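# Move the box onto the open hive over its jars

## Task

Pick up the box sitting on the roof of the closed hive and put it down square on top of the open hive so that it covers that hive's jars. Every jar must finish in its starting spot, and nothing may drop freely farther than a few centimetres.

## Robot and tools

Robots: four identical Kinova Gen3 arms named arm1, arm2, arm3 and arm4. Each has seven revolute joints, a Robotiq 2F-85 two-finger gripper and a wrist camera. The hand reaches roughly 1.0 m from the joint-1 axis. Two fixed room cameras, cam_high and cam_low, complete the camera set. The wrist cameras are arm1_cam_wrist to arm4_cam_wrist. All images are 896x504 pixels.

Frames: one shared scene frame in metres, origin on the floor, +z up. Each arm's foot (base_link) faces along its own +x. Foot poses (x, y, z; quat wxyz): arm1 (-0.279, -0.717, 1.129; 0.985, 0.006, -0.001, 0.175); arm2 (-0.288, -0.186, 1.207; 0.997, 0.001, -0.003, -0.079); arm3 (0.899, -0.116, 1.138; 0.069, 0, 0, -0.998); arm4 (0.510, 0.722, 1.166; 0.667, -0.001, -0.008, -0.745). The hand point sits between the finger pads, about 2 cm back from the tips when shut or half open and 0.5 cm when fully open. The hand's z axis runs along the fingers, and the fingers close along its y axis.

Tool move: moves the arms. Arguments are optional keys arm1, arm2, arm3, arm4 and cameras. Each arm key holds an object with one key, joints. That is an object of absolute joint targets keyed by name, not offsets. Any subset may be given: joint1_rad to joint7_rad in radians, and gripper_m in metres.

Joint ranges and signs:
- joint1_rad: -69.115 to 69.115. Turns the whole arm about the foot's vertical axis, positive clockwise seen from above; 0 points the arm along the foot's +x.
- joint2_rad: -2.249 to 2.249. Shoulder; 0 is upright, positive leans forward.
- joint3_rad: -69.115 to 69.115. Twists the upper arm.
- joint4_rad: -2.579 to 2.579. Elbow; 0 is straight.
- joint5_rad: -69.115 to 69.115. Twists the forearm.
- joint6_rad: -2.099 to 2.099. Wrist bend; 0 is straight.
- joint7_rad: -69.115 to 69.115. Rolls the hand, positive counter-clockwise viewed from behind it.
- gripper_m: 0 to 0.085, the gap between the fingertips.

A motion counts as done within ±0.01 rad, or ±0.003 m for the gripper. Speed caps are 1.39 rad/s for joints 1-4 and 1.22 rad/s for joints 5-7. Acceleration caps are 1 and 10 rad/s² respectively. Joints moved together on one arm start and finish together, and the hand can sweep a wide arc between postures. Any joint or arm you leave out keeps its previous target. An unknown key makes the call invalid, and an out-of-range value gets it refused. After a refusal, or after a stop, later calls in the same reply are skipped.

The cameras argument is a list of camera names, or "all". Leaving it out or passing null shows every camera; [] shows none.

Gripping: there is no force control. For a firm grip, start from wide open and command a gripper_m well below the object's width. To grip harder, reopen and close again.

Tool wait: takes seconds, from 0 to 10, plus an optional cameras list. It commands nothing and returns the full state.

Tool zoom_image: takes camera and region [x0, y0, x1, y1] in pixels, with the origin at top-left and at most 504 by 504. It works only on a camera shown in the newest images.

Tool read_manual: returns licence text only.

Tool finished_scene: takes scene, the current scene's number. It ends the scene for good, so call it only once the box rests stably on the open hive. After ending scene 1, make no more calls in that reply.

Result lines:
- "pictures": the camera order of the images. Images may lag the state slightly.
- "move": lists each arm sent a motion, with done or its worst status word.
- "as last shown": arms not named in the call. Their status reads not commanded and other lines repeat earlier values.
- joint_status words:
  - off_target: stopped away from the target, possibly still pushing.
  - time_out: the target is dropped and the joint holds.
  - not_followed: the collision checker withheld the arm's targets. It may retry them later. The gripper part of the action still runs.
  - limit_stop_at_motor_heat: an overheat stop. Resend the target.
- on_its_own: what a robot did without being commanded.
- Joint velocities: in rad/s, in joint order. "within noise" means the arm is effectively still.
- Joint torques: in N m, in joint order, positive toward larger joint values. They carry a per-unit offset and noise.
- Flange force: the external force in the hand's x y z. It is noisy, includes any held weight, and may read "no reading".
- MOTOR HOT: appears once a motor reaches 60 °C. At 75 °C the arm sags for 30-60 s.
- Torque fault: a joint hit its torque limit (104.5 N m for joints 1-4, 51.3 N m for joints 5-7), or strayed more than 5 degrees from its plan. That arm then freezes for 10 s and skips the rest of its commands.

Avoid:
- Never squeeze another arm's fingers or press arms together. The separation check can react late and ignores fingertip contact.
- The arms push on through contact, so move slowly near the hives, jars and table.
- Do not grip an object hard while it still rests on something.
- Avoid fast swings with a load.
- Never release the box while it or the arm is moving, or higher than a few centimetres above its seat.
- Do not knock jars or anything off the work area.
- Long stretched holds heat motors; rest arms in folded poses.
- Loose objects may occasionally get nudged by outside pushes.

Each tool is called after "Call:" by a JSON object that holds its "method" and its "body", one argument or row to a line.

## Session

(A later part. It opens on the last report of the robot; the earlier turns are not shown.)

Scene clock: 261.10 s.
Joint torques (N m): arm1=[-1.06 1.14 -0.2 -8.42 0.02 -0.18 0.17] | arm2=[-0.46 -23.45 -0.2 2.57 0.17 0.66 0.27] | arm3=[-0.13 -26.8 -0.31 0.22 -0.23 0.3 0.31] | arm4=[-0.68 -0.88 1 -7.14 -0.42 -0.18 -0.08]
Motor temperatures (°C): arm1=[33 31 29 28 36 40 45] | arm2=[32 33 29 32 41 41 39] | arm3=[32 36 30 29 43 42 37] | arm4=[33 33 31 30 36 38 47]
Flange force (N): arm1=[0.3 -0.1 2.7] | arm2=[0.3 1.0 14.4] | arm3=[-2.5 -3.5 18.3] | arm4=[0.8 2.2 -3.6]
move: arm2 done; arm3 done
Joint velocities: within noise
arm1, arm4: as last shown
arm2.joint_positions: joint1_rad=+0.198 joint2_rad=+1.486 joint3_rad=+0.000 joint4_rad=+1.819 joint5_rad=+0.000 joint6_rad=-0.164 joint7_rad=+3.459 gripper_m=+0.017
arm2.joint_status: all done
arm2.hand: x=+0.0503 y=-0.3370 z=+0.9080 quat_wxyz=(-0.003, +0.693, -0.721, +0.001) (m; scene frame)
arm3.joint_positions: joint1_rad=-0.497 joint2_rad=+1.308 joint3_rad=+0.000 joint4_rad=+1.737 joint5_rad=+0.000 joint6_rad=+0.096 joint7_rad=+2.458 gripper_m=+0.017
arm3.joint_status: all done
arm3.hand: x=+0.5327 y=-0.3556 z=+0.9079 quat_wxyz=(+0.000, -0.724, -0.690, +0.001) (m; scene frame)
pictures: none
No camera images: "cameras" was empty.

Call:
{"method": "move", "body": {
  "arm2": {"joints":{"joint2_rad":1.4901,"joint4_rad":1.8162,"joint6_rad":-0.1647}},
  "arm3": {"joints":{"joint2_rad":1.3120,"joint4_rad":1.7349,"joint6_rad":0.0947}},
  "cameras": ["arm1_cam_wrist"]
}}

Call:
{"method": "zoom_image", "body": {
  "camera": "arm1_cam_wrist",
  "region": [640, 0, 896, 220]
}}

Scene clock: 265.73 s.
Joint torques (N m): arm1=[-1.04 1.13 -0.25 -8.36 -0.01 -0.09 0.16] | arm2=[-1.18 -16.99 -1.41 -0.48 0.16 -0.51 0.23] | arm3=[1.21 -26.8 0.68 -0.88 -0.17 -0.14 0.24] | arm4=[-0.62 -0.91 1 -7.09 -0.42 -0.16 -0.07]
Motor temperatures (°C): arm1=[33 31 29 28 36 40 45] | arm2=[32 33 29 32 41 41 39] | arm3=[32 36 30 29 43 42 37] | arm4=[33 33 31 30 36 38 47]
Flange force (N): arm1=[0.1 -0.2 2.7] | arm2=[1.5 3.8 -8.1] | arm3=[-3.5 0.4 16.2] | arm4=[0.7 2.2 -3.8]
move: arm2 done; arm3 done
Joint velocities: within noise
arm1, arm4: as last shown
arm2.joint_positions: joint1_rad=+0.198 joint2_rad=+1.490 joint3_rad=+0.000 joint4_rad=+1.816 joint5_rad=+0.000 joint6_rad=-0.165 joint7_rad=+3.459 gripper_m=+0.017
arm2.joint_status: all done
arm2.hand: x=+0.0503 y=-0.3371 z=+0.9065 quat_wxyz=(-0.003, +0.693, -0.721, +0.001) (m; scene frame)
arm3.joint_positions: joint1_rad=-0.497 joint2_rad=+1.312 joint3_rad=+0.000 joint4_rad=+1.735 joint5_rad=+0.000 joint6_rad=+0.095 joint7_rad=+2.458 gripper_m=+0.017
arm3.joint_status: all done
arm3.hand: x=+0.5327 y=-0.3556 z=+0.9064 quat_wxyz=(+0.000, -0.724, -0.690, +0.001) (m; scene frame)
pictures: arm1_cam_wrist

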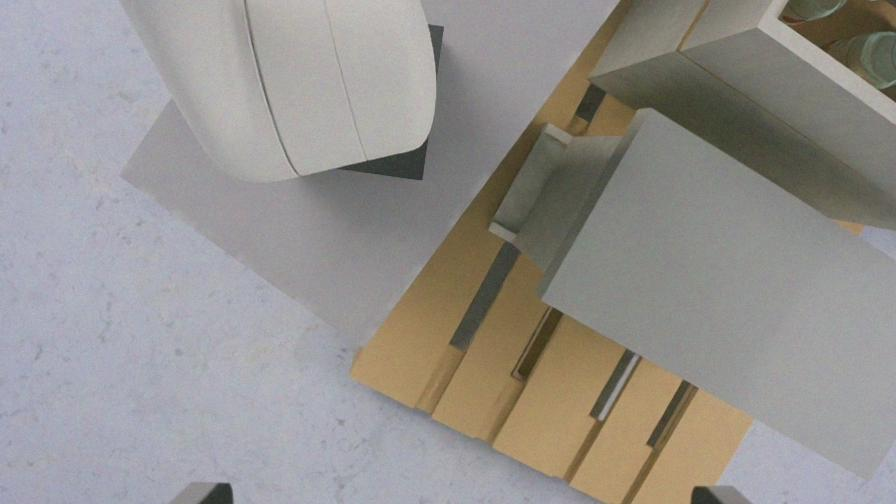

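Scaled by 1.969 from the camera's 896x504 image, which has a finer 1280x720 frame.

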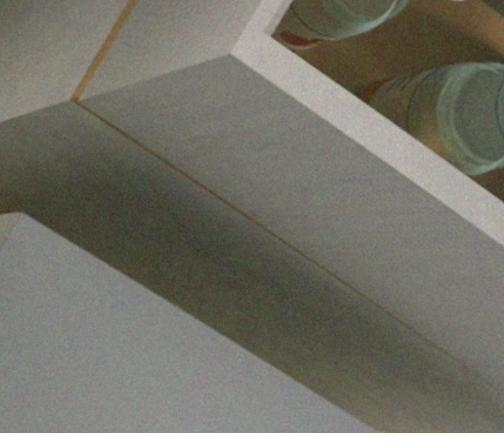

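Call:
{"method": "move", "body": {
  "arm3": {"joints":{"joint2_rad":1.3150,"joint4_rad":1.7331,"joint6_rad":0.0935}},
  "cameras": []
}}

Scene clock: 269.53 s.
Joint torques (N m): arm1=[-1.05 1.24 -0.15 -8.32 -0.02 -0.11 0.13] | arm2=[-0.59 -15.39 -0.53 -0.77 0.16 -0.69 0.31] | arm3=[2.27 -17.35 1.82 -6.94 -0.08 -3.64 0.25] | arm4=[-0.71 -0.9 1 -7.12 -0.39 -0.16 -0.09]
Motor temperatures (°C): arm1=[33 31 29 28 36 40 45] | arm2=[32 33 29 32 41 41 39] | arm3=[32 36 30 29 43 42 37] | arm4=[33 33 31 30 36 38 47]
Flange force (N): arm1=[0.3 -0.1 2.6] | arm2=[-0.1 2.8 -12.6] | arm3=[1.4 11.3 -19.0] | arm4=[0.8 2.2 -3.7]
move: arm3 done
Joint velocities: within noise
arm1, arm2, arm4: as last shown
arm3.joint_positions: joint1_rad=-0.497 joint2_rad=+1.315 joint3_rad=+0.000 joint4_rad=+1.733 joint5_rad=+0.000 joint6_rad=+0.094 joint7_rad=+2.458 gripper_m=+0.017
arm3.joint_status: all done
arm3.hand: x=+0.5328 y=-0.3556 z=+0.9052 quat_wxyz=(+0.000, -0.724, -0.690, +0.001) (m; scene frame)
pictures: none
No camera images: "cameras" was empty.

Call:
{"method": "move", "body": {
  "arm2": {"joints":{"gripper_m":0.085}},
  "arm3": {"joints":{"gripper_m":0.085}},
  "cameras": []
}}

Call:
{"method": "move", "body": {
  "arm2": {"joints":{"joint2_rad":1.3084,"joint4_rad":1.9601,"joint6_rad":-0.1269}},
  "arm3": {"joints":{"joint2_rad":1.1335,"joint4_rad":1.8387,"joint6_rad":0.1694}},
  "cameras": []
}}

Call:
{"method": "move", "body": {
  "arm2": {"joints":{"joint2_rad":0.9875,"joint4_rad":2.1090,"joint6_rad":0.0451}},
  "arm3": {"joints":{"joint2_rad":0.8439,"joint4_rad":1.9124,"joint6_rad":0.3853}},
  "cameras": ["cam_high","arm2_cam_wrist","arm1_cam_wrist"]
}}

Call:
{"method": "zoom_image", "body": {
  "camera": "cam_high",
  "region": [360, 180, 500, 340]
}}

Scene clock: 283.23 s.
Joint torques (N m): arm1=[-1.05 1.16 -0.21 -8.39 0 -0.16 0.13] | arm2=[-0.15 -17.48 -0.27 0.89 -0.05 0.16 0.07] | arm3=[0.32 -19.62 0.59 0.18 -0.13 -0.21 0.26] | arm4=[-0.57 -0.97 0.99 -7.17 -0.36 -0.18 -0.09]
Motor temperatures (°C): arm1=[33 31 29 28 36 40 45] | arm2=[32 33 29 32 41 41 39] | arm3=[32 35 30 29 43 42 37] | arm4=[33 33 31 30 36 38 47]
Flange force (N): arm1=[0.2 -0.2 2.7] | arm2=[-0.2 1.6 -3.8] | arm3=[-3.1 -2.6 0.5] | arm4=[0.7 2.2 -3.6]
move: arm2 done; arm3 done
Joint velocities: within noise
arm1, arm4: as last shown
arm2.joint_positions: joint1_rad=+0.198 joint2_rad=+1.490 joint3_rad=+0.000 joint4_rad=+1.816 joint5_rad=+0.000 joint6_rad=-0.165 joint7_rad=+3.459 gripper_m=+0.085
arm2.joint_status: all done
arm2.hand: x=+0.0503 y=-0.3370 z=+0.9065 quat_wxyz=(-0.003, +0.693, -0.721, +0.001) (m; scene frame)
arm3.joint_positions: joint1_rad=-0.497 joint2_rad=+1.315 joint3_rad=+0.000 joint4_rad=+1.733 joint5_rad=+0.000 joint6_rad=+0.094 joint7_rad=+2.458 gripper_m=+0.085
arm3.joint_status: all done
arm3.hand: x=+0.5328 y=-0.3555 z=+0.9051 quat_wxyz=(+0.000, -0.724, -0.690, +0.001) (m; scene frame)
pictures: none
No camera images: "cameras" was empty.

Scene clock: 284.40 s.
Joint torques (N m): arm1=[-0.99 1.14 -0.2 -8.42 -0.02 -0.14 0.14] | arm2=[-0.15 -17.19 -0.26 0.58 -0.02 0.18 0.05] | arm3=[0.26 -19.17 0.48 -0.5 -0.13 -0.22 0.21] | arm4=[-0.7 -0.91 1.13 -7.11 -0.46 -0.13 -0.08]
Motor temperatures (°C): arm1=[33 31 29 28 36 40 45] | arm2=[32 33 29 32 41 41 39] | arm3=[32 35 30 29 43 42 37] | arm4=[33 33 31 30 36 38 47]
Flange force (N): arm1=[0.2 -0.2 2.8] | arm2=[-0.3 1.8 -3.5] | arm3=[-3.0 -2.7 0.1] | arm4=[0.8 2.6 -3.7]
move: arm2 done; arm3 done
Joint velocities: within noise
arm1.joint_positions: joint1_rad=+1.200 joint2_rad=-0.480 joint3_rad=-0.110 joint4_rad=+1.473 joint5_rad=-0.081 joint6_rad=+2.000 joint7_rad=+1.200 gripper_m=+0.085
arm1.joint_status: not commanded
arm1.hand: x=-0.1887 y=-0.7939 z=+1.6499 quat_wxyz=(-0.070, -0.512, -0.856, -0.002) (m; scene frame)
arm2.joint_positions: joint1_rad=+0.198 joint2_rad=+1.308 joint3_rad=+0.000 joint4_rad=+1.960 joint5_rad=+0.000 joint6_rad=-0.127 joint7_rad=+3.459 gripper_m=+0.085
arm2.joint_status: all done
arm2.hand: x=+0.0486 y=-0.3367 z=+0.9800 quat_wxyz=(-0.003, +0.693, -0.721, +0.001) (m; scene frame)
arm3.joint_positions: joint1_rad=-0.497 joint2_rad=+1.134 joint3_rad=+0.000 joint4_rad=+1.839 joint5_rad=+0.000 joint6_rad=+0.169 joint7_rad=+2.458 gripper_m=+0.085
arm3.joint_status: all done
arm3.hand: x=+0.5346 y=-0.3541 z=+0.9800 quat_wxyz=(+0.000, -0.724, -0.690, +0.001) (m; scene frame)
arm4.joint_positions: joint1_rad=-0.456 joint2_rad=-0.317 joint3_rad=-0.060 joint4_rad=+1.454 joint5_rad=+0.009 joint6_rad=+2.008 joint7_rad=+1.355 gripper_m=+0.085
arm4.joint_status: not commanded
arm4.hand: x=+0.5438 y=+0.5786 z=+1.6739 quat_wxyz=(+0.001, -0.639, -0.769, +0.013) (m; scene frame)
pictures: none
No camera images: "cameras" was empty.

Scene clock: 285.87 s.
Joint torques (N m): arm1=[-1.06 1.14 -0.2 -8.35 -0.02 -0.14 0.13] | arm2=[-0.15 -16.12 -0.37 -1.02 -0.04 0.16 0.07] | arm3=[0.35 -17.9 0.46 -2.2 -0.08 -0.17 0.23] | arm4=[-0.68 -0.9 1.05 -7.13 -0.44 -0.14 -0.13]
Motor temperatures (°C): arm1=[33 31 29 28 36 40 45] | arm2=[32 33 29 32 41 41 39] | arm3=[32 35 30 29 43 42 37] | arm4=[33 33 31 30 36 38 47]
Flange force (N): arm1=[0.1 -0.2 2.5] | arm2=[-0.8 2.4 -3.0] | arm3=[-3.4 -2.6 -0.8] | arm4=[0.8 2.1 -3.6]
move: arm2 done; arm3 done
Joint velocities: within noise
arm1, arm4: as last shown
arm2.joint_positions: joint1_rad=+0.198 joint2_rad=+0.988 joint3_rad=+0.000 joint4_rad=+2.109 joint5_rad=+0.000 joint6_rad=+0.045 joint7_rad=+3.459 gripper_m=+0.085
arm2.joint_status: all done
arm2.hand: x=+0.0468 y=-0.3365 z=+1.1004 quat_wxyz=(-0.003, +0.693, -0.721, +0.001) (m; scene frame)
arm3.joint_positions: joint1_rad=-0.497 joint2_rad=+0.844 joint3_rad=+0.000 joint4_rad=+1.912 joint5_rad=+0.000 joint6_rad=+0.385 joint7_rad=+2.458 gripper_m=+0.085
arm3.joint_status: all done
arm3.hand: x=+0.5360 y=-0.3531 z=+1.1000 quat_wxyz=(+0.000, -0.724, -0.690, +0.001) (m; scene frame)
pictures: arm1_cam_wrist, arm2_cam_wrist, cam_high

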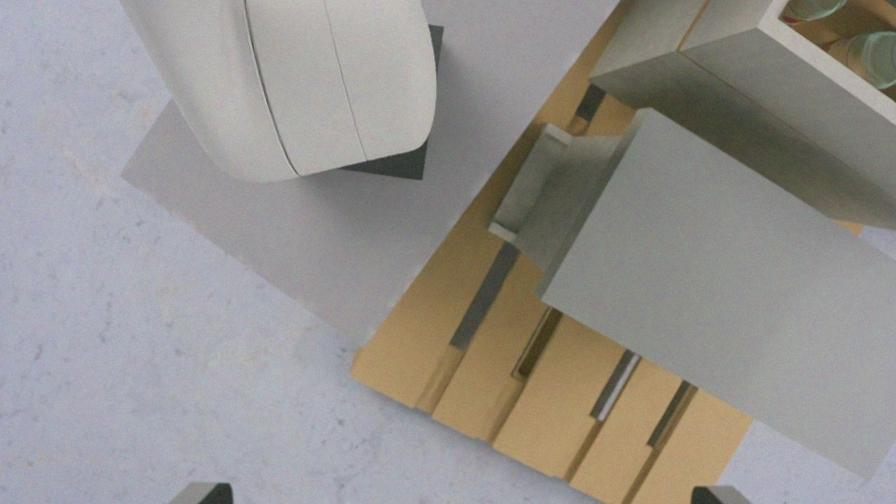

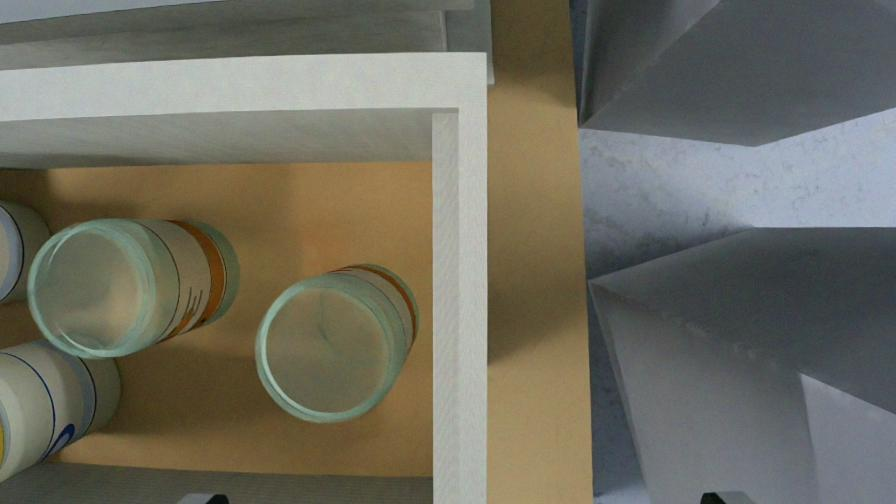

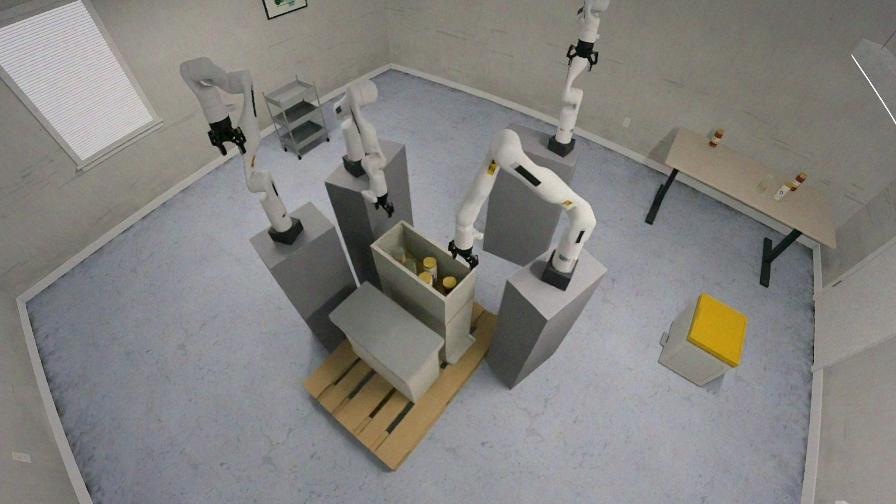

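Scaled by 3.150 from the camera's 896x504 image, which has a finer 1280x720 frame.

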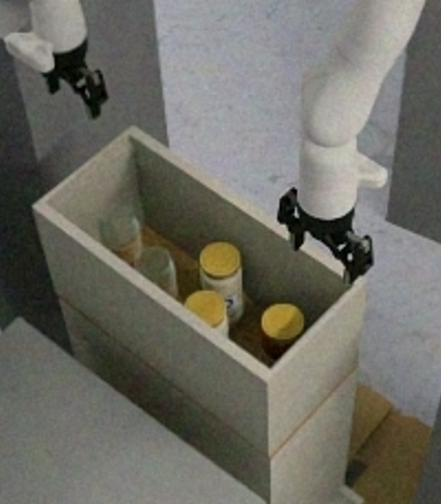

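Seated and aligned, jars standing.

Call:
{"method": "finished_scene", "body": {
  "scene": 3
}}

The scene is finished: the task was done.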